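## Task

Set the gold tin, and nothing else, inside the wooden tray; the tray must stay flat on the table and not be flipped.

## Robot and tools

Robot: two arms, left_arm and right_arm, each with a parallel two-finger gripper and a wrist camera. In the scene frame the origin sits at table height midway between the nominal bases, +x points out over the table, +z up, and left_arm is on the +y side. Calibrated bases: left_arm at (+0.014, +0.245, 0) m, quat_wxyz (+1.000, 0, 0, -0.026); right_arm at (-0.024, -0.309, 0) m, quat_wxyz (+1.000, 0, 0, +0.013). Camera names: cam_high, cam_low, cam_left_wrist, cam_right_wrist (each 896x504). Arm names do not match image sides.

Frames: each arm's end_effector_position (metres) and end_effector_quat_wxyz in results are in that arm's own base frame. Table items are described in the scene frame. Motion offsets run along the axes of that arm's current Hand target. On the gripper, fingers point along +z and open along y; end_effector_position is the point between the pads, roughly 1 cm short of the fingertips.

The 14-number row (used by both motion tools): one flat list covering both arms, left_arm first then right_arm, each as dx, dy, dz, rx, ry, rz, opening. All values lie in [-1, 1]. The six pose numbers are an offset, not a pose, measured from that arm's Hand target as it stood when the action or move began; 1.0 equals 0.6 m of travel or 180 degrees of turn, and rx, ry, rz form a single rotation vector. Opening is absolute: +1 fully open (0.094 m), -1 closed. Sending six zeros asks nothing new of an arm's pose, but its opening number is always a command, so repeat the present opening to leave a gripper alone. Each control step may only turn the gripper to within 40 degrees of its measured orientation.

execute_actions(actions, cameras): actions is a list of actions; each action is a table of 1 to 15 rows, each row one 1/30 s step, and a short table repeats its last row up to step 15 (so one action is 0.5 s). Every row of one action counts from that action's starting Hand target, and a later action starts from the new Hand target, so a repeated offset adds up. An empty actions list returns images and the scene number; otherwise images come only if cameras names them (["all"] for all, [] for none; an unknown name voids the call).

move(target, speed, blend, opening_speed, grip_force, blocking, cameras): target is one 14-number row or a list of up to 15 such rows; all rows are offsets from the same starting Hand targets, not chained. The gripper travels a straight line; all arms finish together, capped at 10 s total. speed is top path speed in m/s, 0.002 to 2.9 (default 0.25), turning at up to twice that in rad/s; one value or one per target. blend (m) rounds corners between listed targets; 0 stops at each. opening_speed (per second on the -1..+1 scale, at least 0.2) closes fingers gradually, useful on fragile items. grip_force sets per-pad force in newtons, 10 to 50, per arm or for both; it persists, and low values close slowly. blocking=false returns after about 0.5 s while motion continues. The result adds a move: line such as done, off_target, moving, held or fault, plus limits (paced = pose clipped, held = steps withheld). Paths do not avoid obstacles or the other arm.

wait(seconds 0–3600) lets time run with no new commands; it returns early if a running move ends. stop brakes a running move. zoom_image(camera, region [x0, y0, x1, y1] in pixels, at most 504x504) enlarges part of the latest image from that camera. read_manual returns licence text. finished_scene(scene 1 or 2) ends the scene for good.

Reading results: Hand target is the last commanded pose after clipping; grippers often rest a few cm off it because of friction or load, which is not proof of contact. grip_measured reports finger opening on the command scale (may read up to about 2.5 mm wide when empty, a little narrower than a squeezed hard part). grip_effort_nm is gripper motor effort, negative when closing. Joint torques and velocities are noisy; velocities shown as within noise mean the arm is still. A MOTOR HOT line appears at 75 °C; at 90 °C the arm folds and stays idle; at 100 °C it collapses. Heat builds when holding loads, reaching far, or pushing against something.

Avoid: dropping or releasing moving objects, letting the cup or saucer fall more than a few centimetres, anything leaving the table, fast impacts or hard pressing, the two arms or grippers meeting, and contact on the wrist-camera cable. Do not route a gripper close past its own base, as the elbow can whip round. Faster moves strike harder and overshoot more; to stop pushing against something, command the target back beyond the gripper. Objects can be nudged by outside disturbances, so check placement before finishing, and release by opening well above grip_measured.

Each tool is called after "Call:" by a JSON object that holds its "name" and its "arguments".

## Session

Call:
{"name": "execute_actions", "arguments": {"actions": []}}

Scene clock: 0.00 s.
left_arm: end_effector_position=(+0.3237, +0.0325, +0.0686) grip_measured=+1.000 grip_effort_nm=n/a end_effector_quat_wxyz=(+0.420, -0.350, +0.837, +0.024) | right_arm: end_effector_position=(+0.3214, -0.0666, +0.0930) grip_measured=-0.986 grip_effort_nm=n/a end_effector_quat_wxyz=(+0.561, +0.284, +0.756, +0.183)
Joint positions: left_arm=[-0.143 1.261 0.458 0.007 -0.442 -0.753 0.094] | right_arm=[-0.382 1.265 0.11 0.829 -0.321 0.568 0.001]
Joint velocities: within noise
Joint torques (N m): no reading
Heat: left arm: 28 °C; right arm: 28 °C.
Hand target: left_arm +0.3216, +0.0344, +0.0688; +0.417, -0.351, +0.838, +0.031 | right_arm +0.3216, -0.0666, +0.0931; +0.560, +0.283, +0.757, +0.182
Tool commands: left_gripper/opening=+1.0 right_gripper/opening=-1.0

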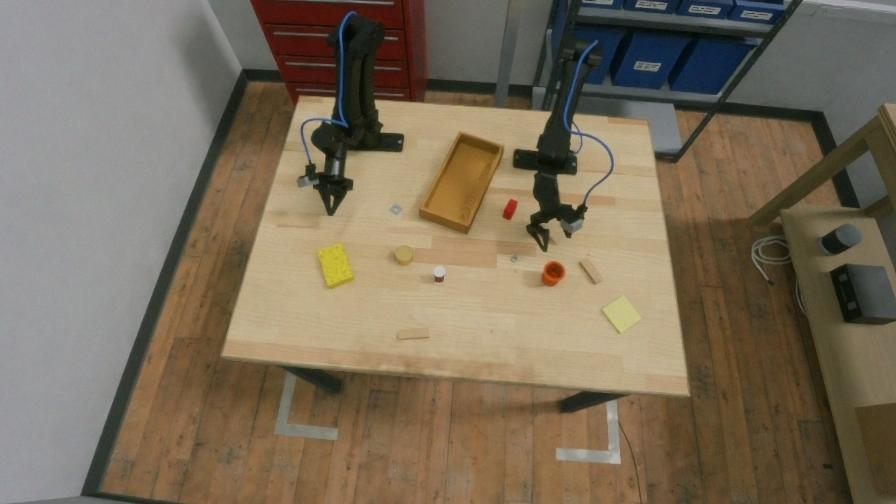

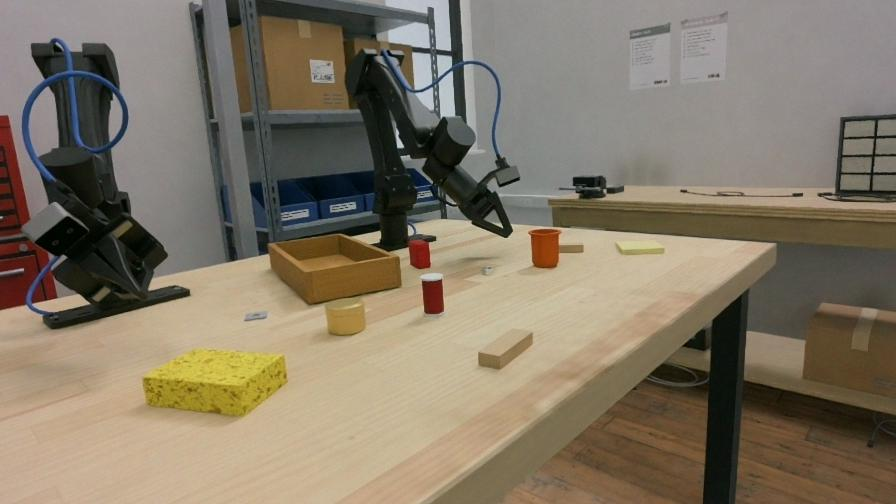

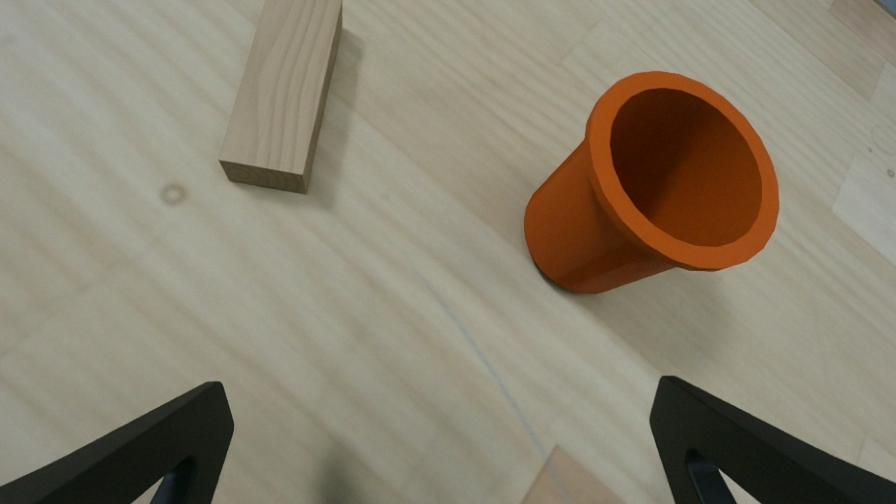

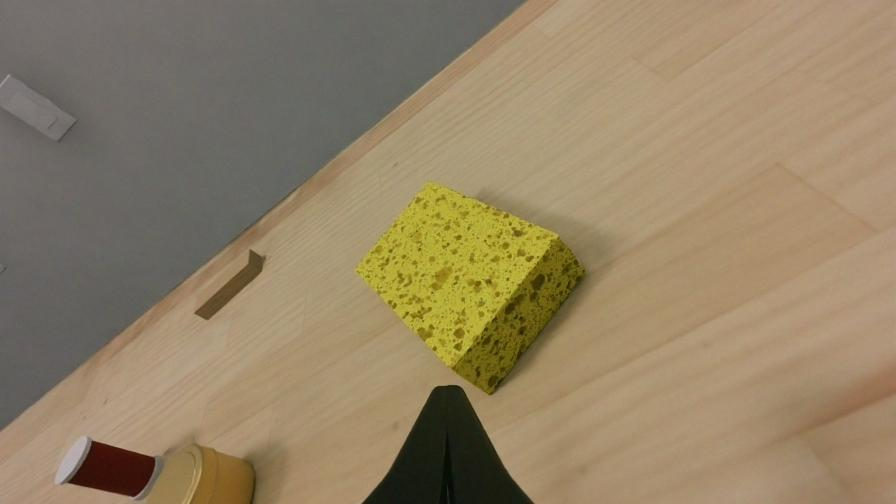

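Call:
{"name": "move", "arguments": {"target": [0,0,0,0,0,0,1,0.058,0.402,0.055,0.126,0.389,-0.196,1], "speed": 0.4, "cameras": ["cam_high","cam_right_wrist"]}}

Scene clock: 10.80 s.
left_arm: end_effector_position=(+0.3237, +0.0325, +0.0686) grip_measured=+1.000 grip_effort_nm=-0.03 end_effector_quat_wxyz=(+0.420, -0.350, +0.837, +0.024) | right_arm: end_effector_position=(+0.3967, +0.1402, +0.2095) grip_measured=+0.998 grip_effort_nm=0.10 end_effector_quat_wxyz=(+0.093, +0.006, +0.995, +0.038)
Joint positions: left_arm=[-0.143 1.261 0.458 0.007 -0.442 -0.753 0.094] | right_arm=[0.334 2.042 2.214 -1.542 -0.009 0.346 0.094]
Joint torques (N m): left_arm=[0.08 -3.26 6.56 1.66 -0.21 -0.02] | right_arm=[0.18 -8.12 9.91 0.5 0.03 -0.13]
Heat: left arm: 29 °C; right arm: 29 °C.
Hand target: left_arm +0.3216, +0.0344, +0.0688; +0.417, -0.351, +0.838, +0.031 | right_arm +0.3997, +0.1407, +0.1998; -0.001, +0.000, +1.000, +0.001
Off the commanded pose: left_arm 0.003 m, 1 deg | right_arm 0.010 m, 12 deg.
joint sent to its limit (right arm) — joint 4 (wrist pitch), lower limit. The joint targets are off in orientation, not in position.
move: off_target (right_arm)

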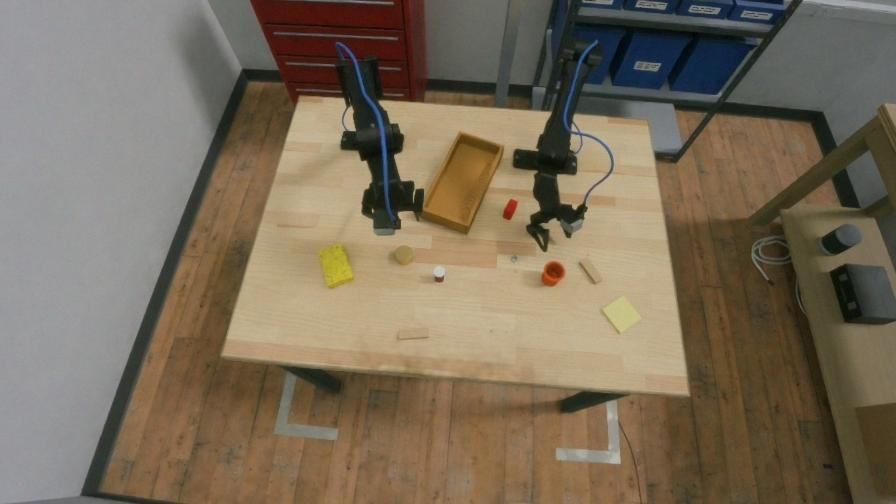

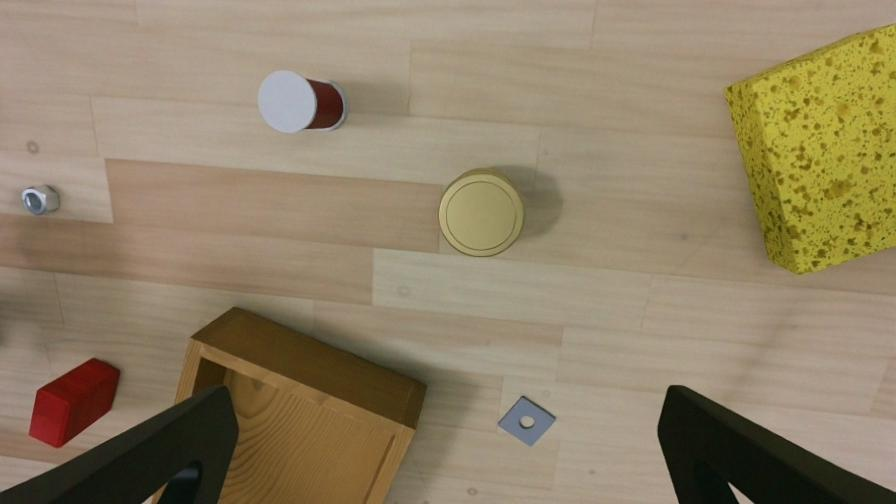

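Call:
{"name": "move", "arguments": {"target": [0,0,0,0,0,0,1,-0.02,-0.010,0.158,0,0,0,1], "cameras": ["cam_low","cam_right_wrist"]}}

Scene clock: 22.73 s.
left_arm: end_effector_position=(+0.3237, +0.0325, +0.0686) grip_measured=+1.000 grip_effort_nm=-0.03 end_effector_quat_wxyz=(+0.420, -0.350, +0.837, +0.024) | right_arm: end_effector_position=(+0.4040, +0.1353, +0.1163) grip_measured=+0.998 grip_effort_nm=0.10 end_effector_quat_wxyz=(+0.002, +0.003, +1.000, +0.004)
Joint positions: left_arm=[-0.143 1.261 0.458 0.007 -0.442 -0.753 0.094] | right_arm=[0.318 2.199 2.096 -1.463 -0.007 0.323 0.094]
Joint torques (N m): left_arm=[0.06 -3.29 6.48 1.67 -0.19 0.02] | right_arm=[-0.39 -10.25 8.69 0.41 0.04 -0.17]
Heat: left arm: 30 °C; right arm: 32 °C.
Hand target: left_arm +0.3216, +0.0344, +0.0688; +0.417, -0.351, +0.838, +0.031 | right_arm +0.4115, +0.1348, +0.1049; -0.001, +0.000, +1.000, +0.000
Off the commanded pose: left_arm 0.003 m, 1 deg | right_arm 0.014 m, 1 deg.
move: off_target (right_arm)

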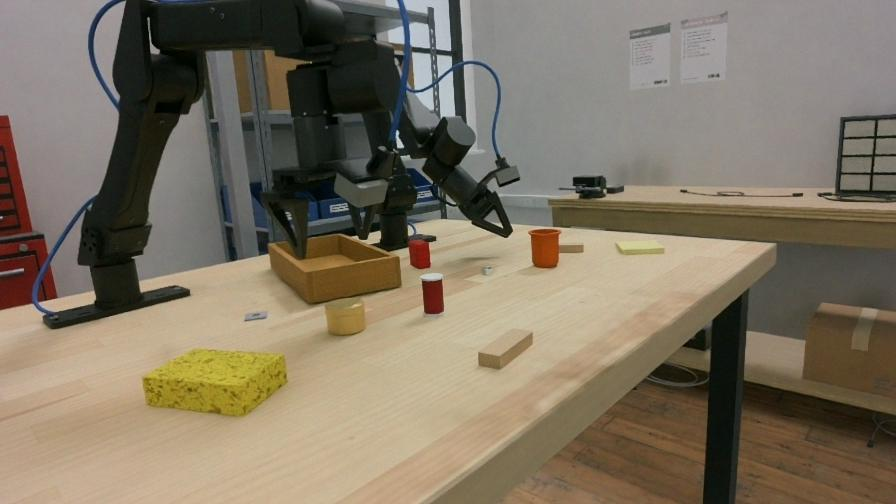

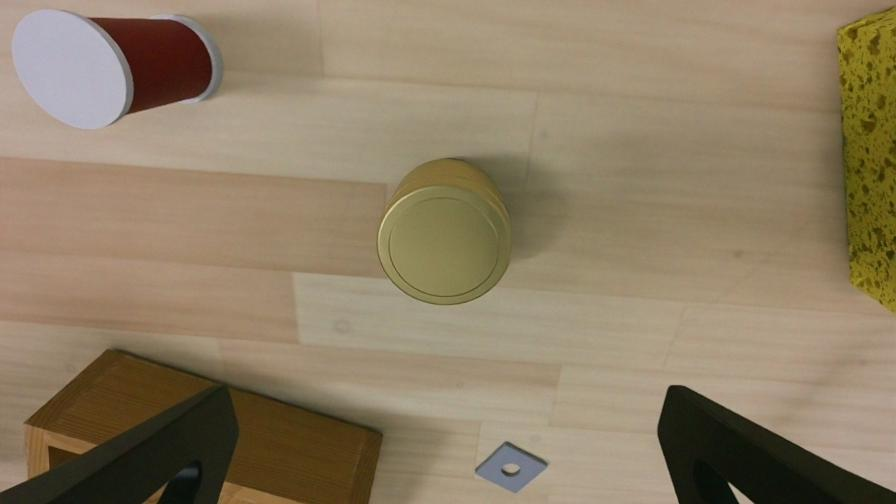

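Call:
{"name": "move", "arguments": {"target": [[0,0,0,0,0,0,1,-0.002,0.005,0.155,0,0,0,1],[0,0,0,0,0,0,1,-0.002,0.005,0.155,0,0,0,-0.2]], "speed": 0.15, "grip_force": 30, "cameras": ["cam_low","cam_right_wrist"]}}

Scene clock: 30.83 s.
left_arm: end_effector_position=(+0.3237, +0.0325, +0.0686) grip_measured=+1.000 grip_effort_nm=-0.04 end_effector_quat_wxyz=(+0.420, -0.350, +0.837, +0.024) | right_arm: end_effector_position=(+0.4148, +0.1389, +0.0338) grip_measured=+0.032 grip_effort_nm=-0.63 end_effector_quat_wxyz=(+0.016, +0.003, +1.000, +0.009)
Joint positions: left_arm=[-0.143 1.261 0.458 0.007 -0.442 -0.753 0.094] | right_arm=[0.318 2.223 1.806 -1.117 -0.007 0.323 0.048]
Joint torques (N m): left_arm=[0.12 -3.18 6.46 1.71 -0.19 -0.02] | right_arm=[0.17 -9.84 6.6 0.52 0.04 -0.08]
Heat: left arm: 31 °C; right arm: 32 °C.
Hand target: left_arm +0.3216, +0.0344, +0.0688; +0.417, -0.351, +0.838, +0.031 | right_arm +0.4125, +0.1379, +0.0119; -0.001, +0.000, +1.000, +0.000
Off the commanded pose: left_arm 0.003 m, 1 deg | right_arm 0.022 m, 2 deg.
grip_force (N): 30, 30
move: off_target (right_arm); target 2's new opening was sent with right_arm's hand 0.022 m and 2 deg from that target

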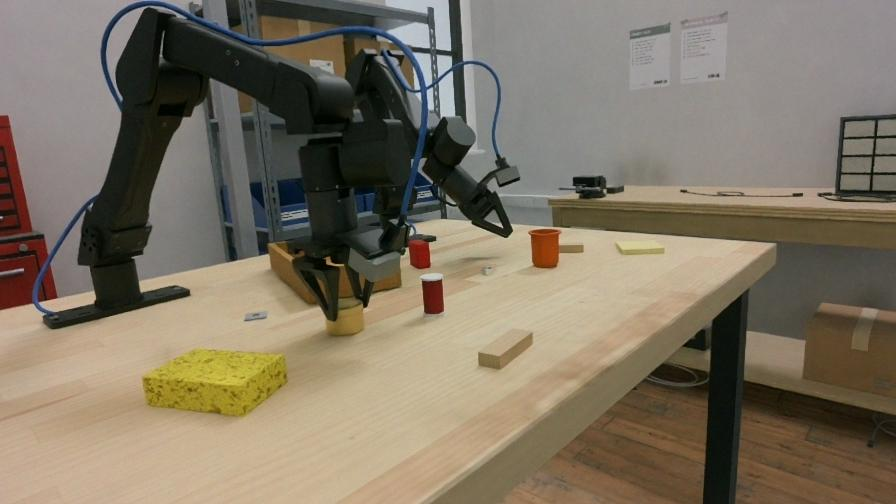

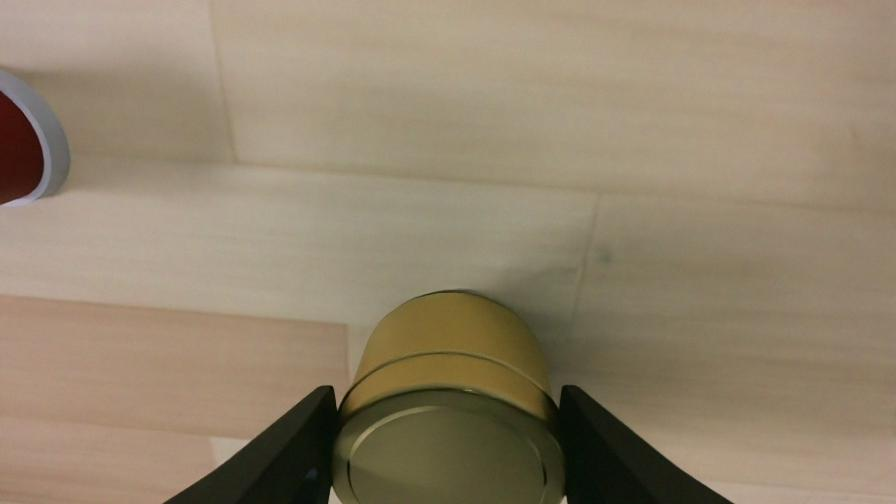

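Call:
{"name": "move", "arguments": {"target": [[0,0,0,0,0,0,1,0,0,-0.19,0,0,0,-0.2],[0,0,0,0,0,0,1,0.28,0.212,-0.19,0,0,0,-0.2]], "speed": 0.22, "blend": 0.02, "cameras": ["cam_high","cam_low","cam_right_wrist"]}}

Scene clock: 36.70 s.
left_arm: end_effector_position=(+0.3237, +0.0325, +0.0686) grip_measured=+1.000 grip_effort_nm=-0.04 end_effector_quat_wxyz=(+0.420, -0.350, +0.837, +0.024) | right_arm: end_effector_position=(+0.2435, +0.2676, +0.1156) grip_measured=+0.029 grip_effort_nm=-0.69 end_effector_quat_wxyz=(-0.019, -0.008, +1.000, -0.012)
Joint positions: left_arm=[-0.143 1.261 0.458 0.007 -0.442 -0.753 0.094] | right_arm=[0.824 1.961 1.734 -1.386 -0.011 0.808 0.048]
Joint torques (N m): left_arm=[0.05 -3.34 6.48 1.67 -0.15 0.02] | right_arm=[-0.18 -14.68 5.71 0.34 0.07 0.1]
Heat: left arm: 31 °C; right arm: 31 °C.
Hand target: left_arm +0.3216, +0.0344, +0.0688; +0.417, -0.351, +0.838, +0.031 | right_arm +0.2447, +0.2649, +0.1262; -0.001, +0.000, +1.000, +0.000
Off the commanded pose: left_arm 0.003 m, 1 deg | right_arm 0.011 m, 3 deg.
grip_force (N): 30, 30
move: off_target (right_arm)

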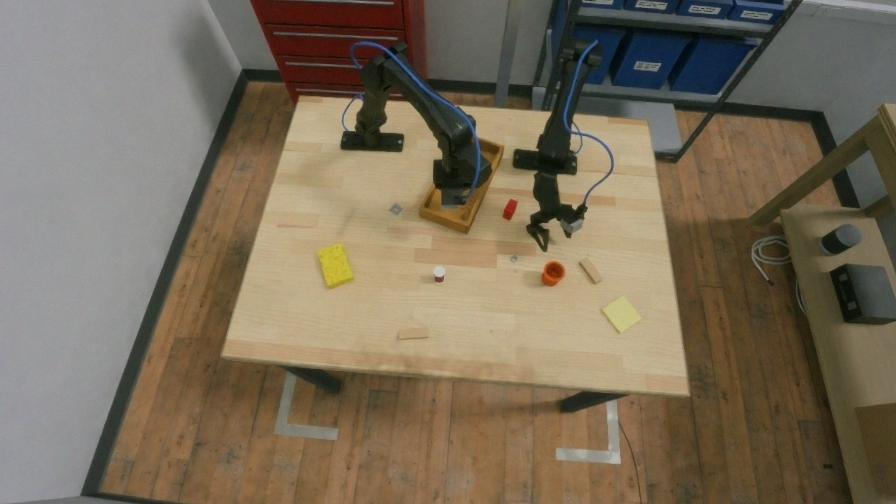

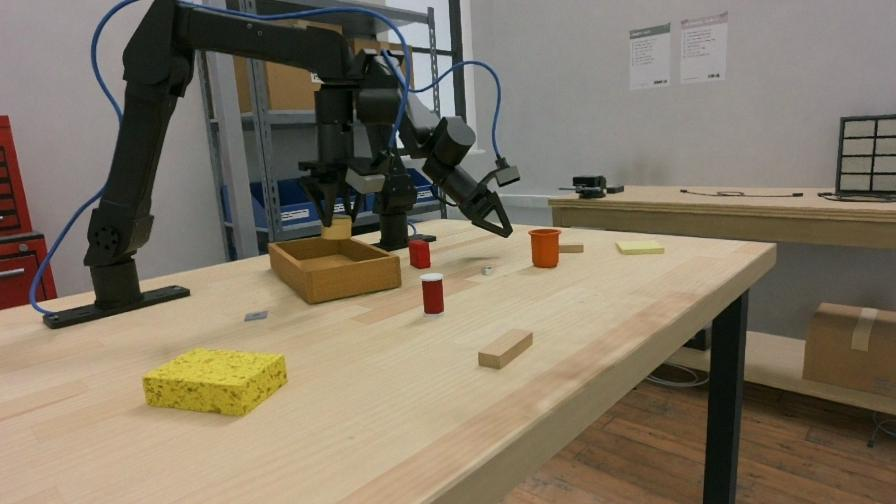

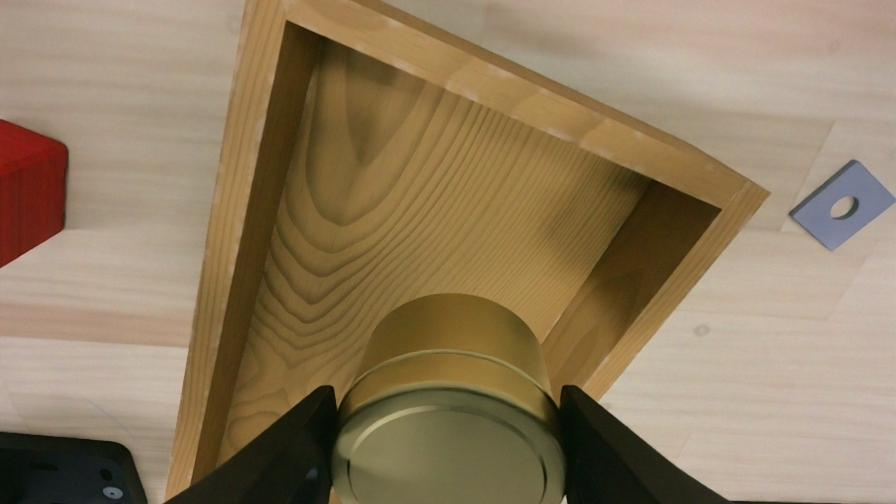

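Call:
{"name": "move", "arguments": {"target": [0,0,0,0,0,0,1,0,0,0.160,0,0,0,-0.2], "speed": 0.12, "cameras": ["cam_low","cam_right_wrist"]}}

Call:
{"name": "zoom_image", "arguments": {"camera": "cam_low", "region": [240, 170, 440, 310]}}

Scene clock: 43.90 s.
left_arm: end_effector_position=(+0.3237, +0.0325, +0.0686) grip_measured=+1.000 grip_effort_nm=-0.03 end_effector_quat_wxyz=(+0.420, -0.350, +0.837, +0.024) | right_arm: end_effector_position=(+0.2376, +0.2615, +0.0422) grip_measured=+0.029 grip_effort_nm=-0.69 end_effector_quat_wxyz=(-0.015, -0.008, +1.000, -0.006)
Joint positions: left_arm=[-0.143 1.261 0.458 0.007 -0.442 -0.753 0.094] | right_arm=[0.824 1.954 1.429 -1.075 -0.012 0.808 0.048]
Joint torques (N m): left_arm=[0.09 -3.3 6.58 1.65 -0.19 0.07] | right_arm=[-0.09 -9.46 4.88 0.88 0.07 0.09]
Heat: left arm: 31 °C; right arm: 32 °C.
Hand target: left_arm +0.3216, +0.0344, +0.0688; +0.417, -0.351, +0.838, +0.031 | right_arm +0.2446, +0.2649, +0.0303; -0.001, +0.000, +1.000, +0.000
Off the commanded pose: left_arm 0.003 m, 1 deg | right_arm 0.014 m, 2 deg.
grip_force (N): 30, 30
move: off_target (right_arm)

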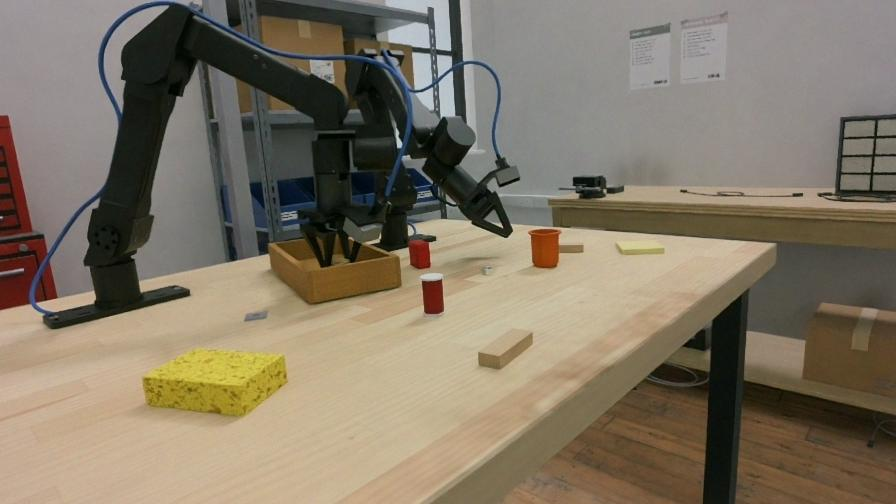

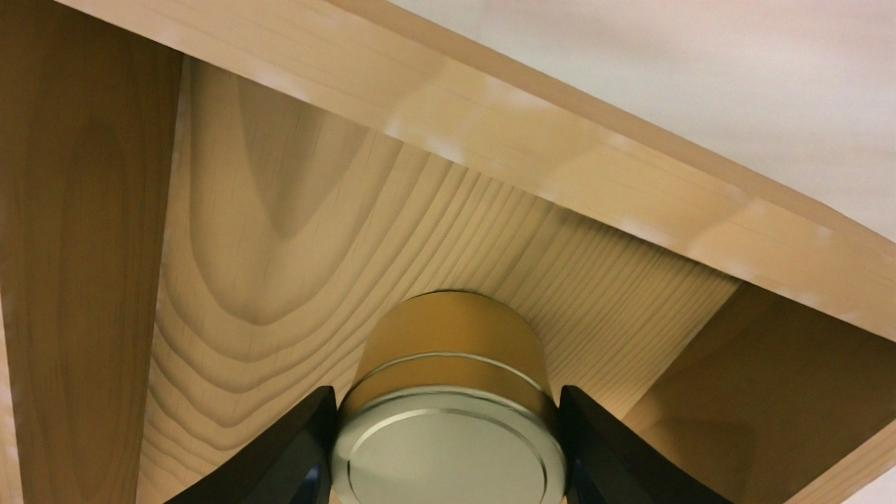

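Scaled by 2.520 from the camera's image (finer frame: 1280x720).

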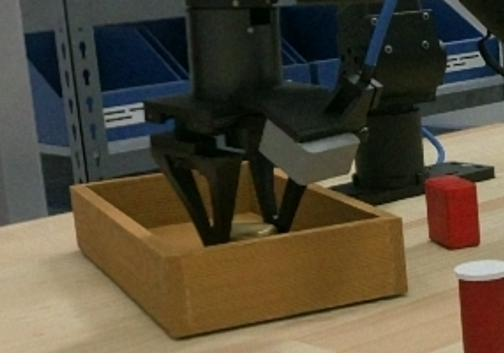

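Call:
{"name": "move", "arguments": {"target": [[0,0,0,0,0,0,1,0,0,0.006,0,0,0,-0.2],[0,0,0,0,0,0,1,0,0,0.004,0,0,0,0.35],[0,0,0,0,0,0,1,0,0,-0.16,0,0,0,0.35]], "speed": 0.12, "opening_speed": 0.6, "grip_force": 50, "cameras": ["cam_low","cam_right_wrist"]}}

Scene clock: 50.17 s.
left_arm: end_effector_position=(+0.3237, +0.0325, +0.0686) grip_measured=+1.000 grip_effort_nm=-0.04 end_effector_quat_wxyz=(+0.420, -0.350, +0.837, +0.024) | right_arm: end_effector_position=(+0.2409, +0.2649, +0.1075) grip_measured=+0.348 grip_effort_nm=0.10 end_effector_quat_wxyz=(-0.019, -0.007, +1.000, -0.012)
Joint positions: left_arm=[-0.143 1.261 0.458 0.007 -0.442 -0.753 0.094] | right_arm=[0.824 1.946 1.681 -1.348 -0.012 0.809 0.063]
Joint torques (N m): left_arm=[0.13 -3.4 6.37 1.71 -0.2 0.02] | right_arm=[-0.24 -13.5 10.22 -0.01 0.07 0.07]
Heat: left arm: 32 °C; right arm: 33 °C.
Hand target: left_arm +0.3216, +0.0344, +0.0688; +0.417, -0.351, +0.838, +0.031 | right_arm +0.2448, +0.2649, +0.1264; -0.001, +0.000, +1.000, +0.001
Off the commanded pose: left_arm 0.003 m, 1 deg | right_arm 0.019 m, 3 deg.
move: off_target (right_arm); target 2's new opening was sent with right_arm's hand 0.016 m and 2 deg from that target

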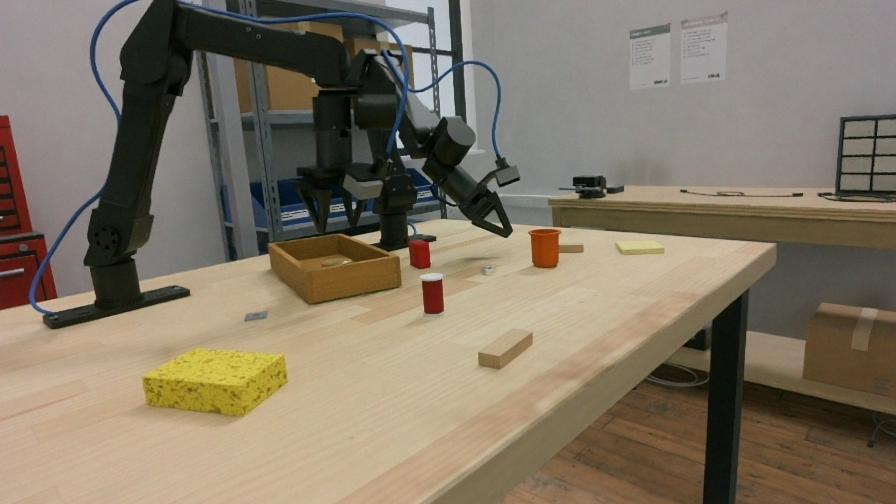

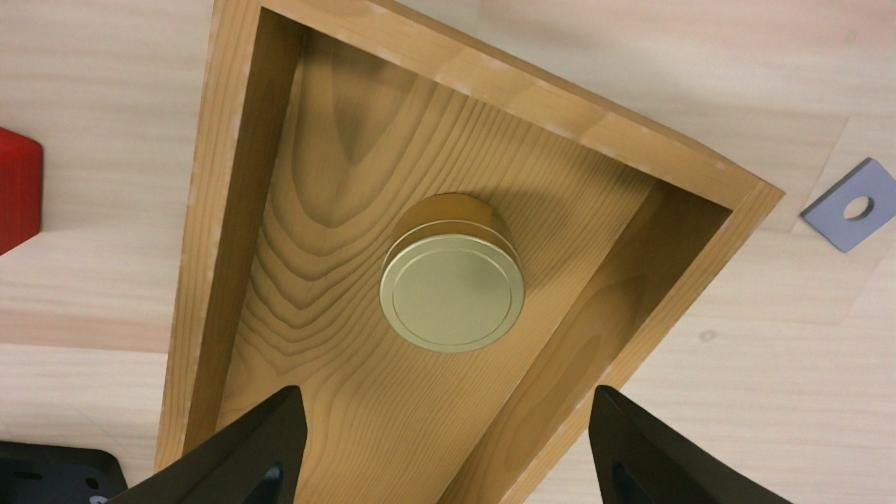

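Call:
{"name": "finished_scene", "arguments": {"scene": 2}}

The scene is finished: the task was done.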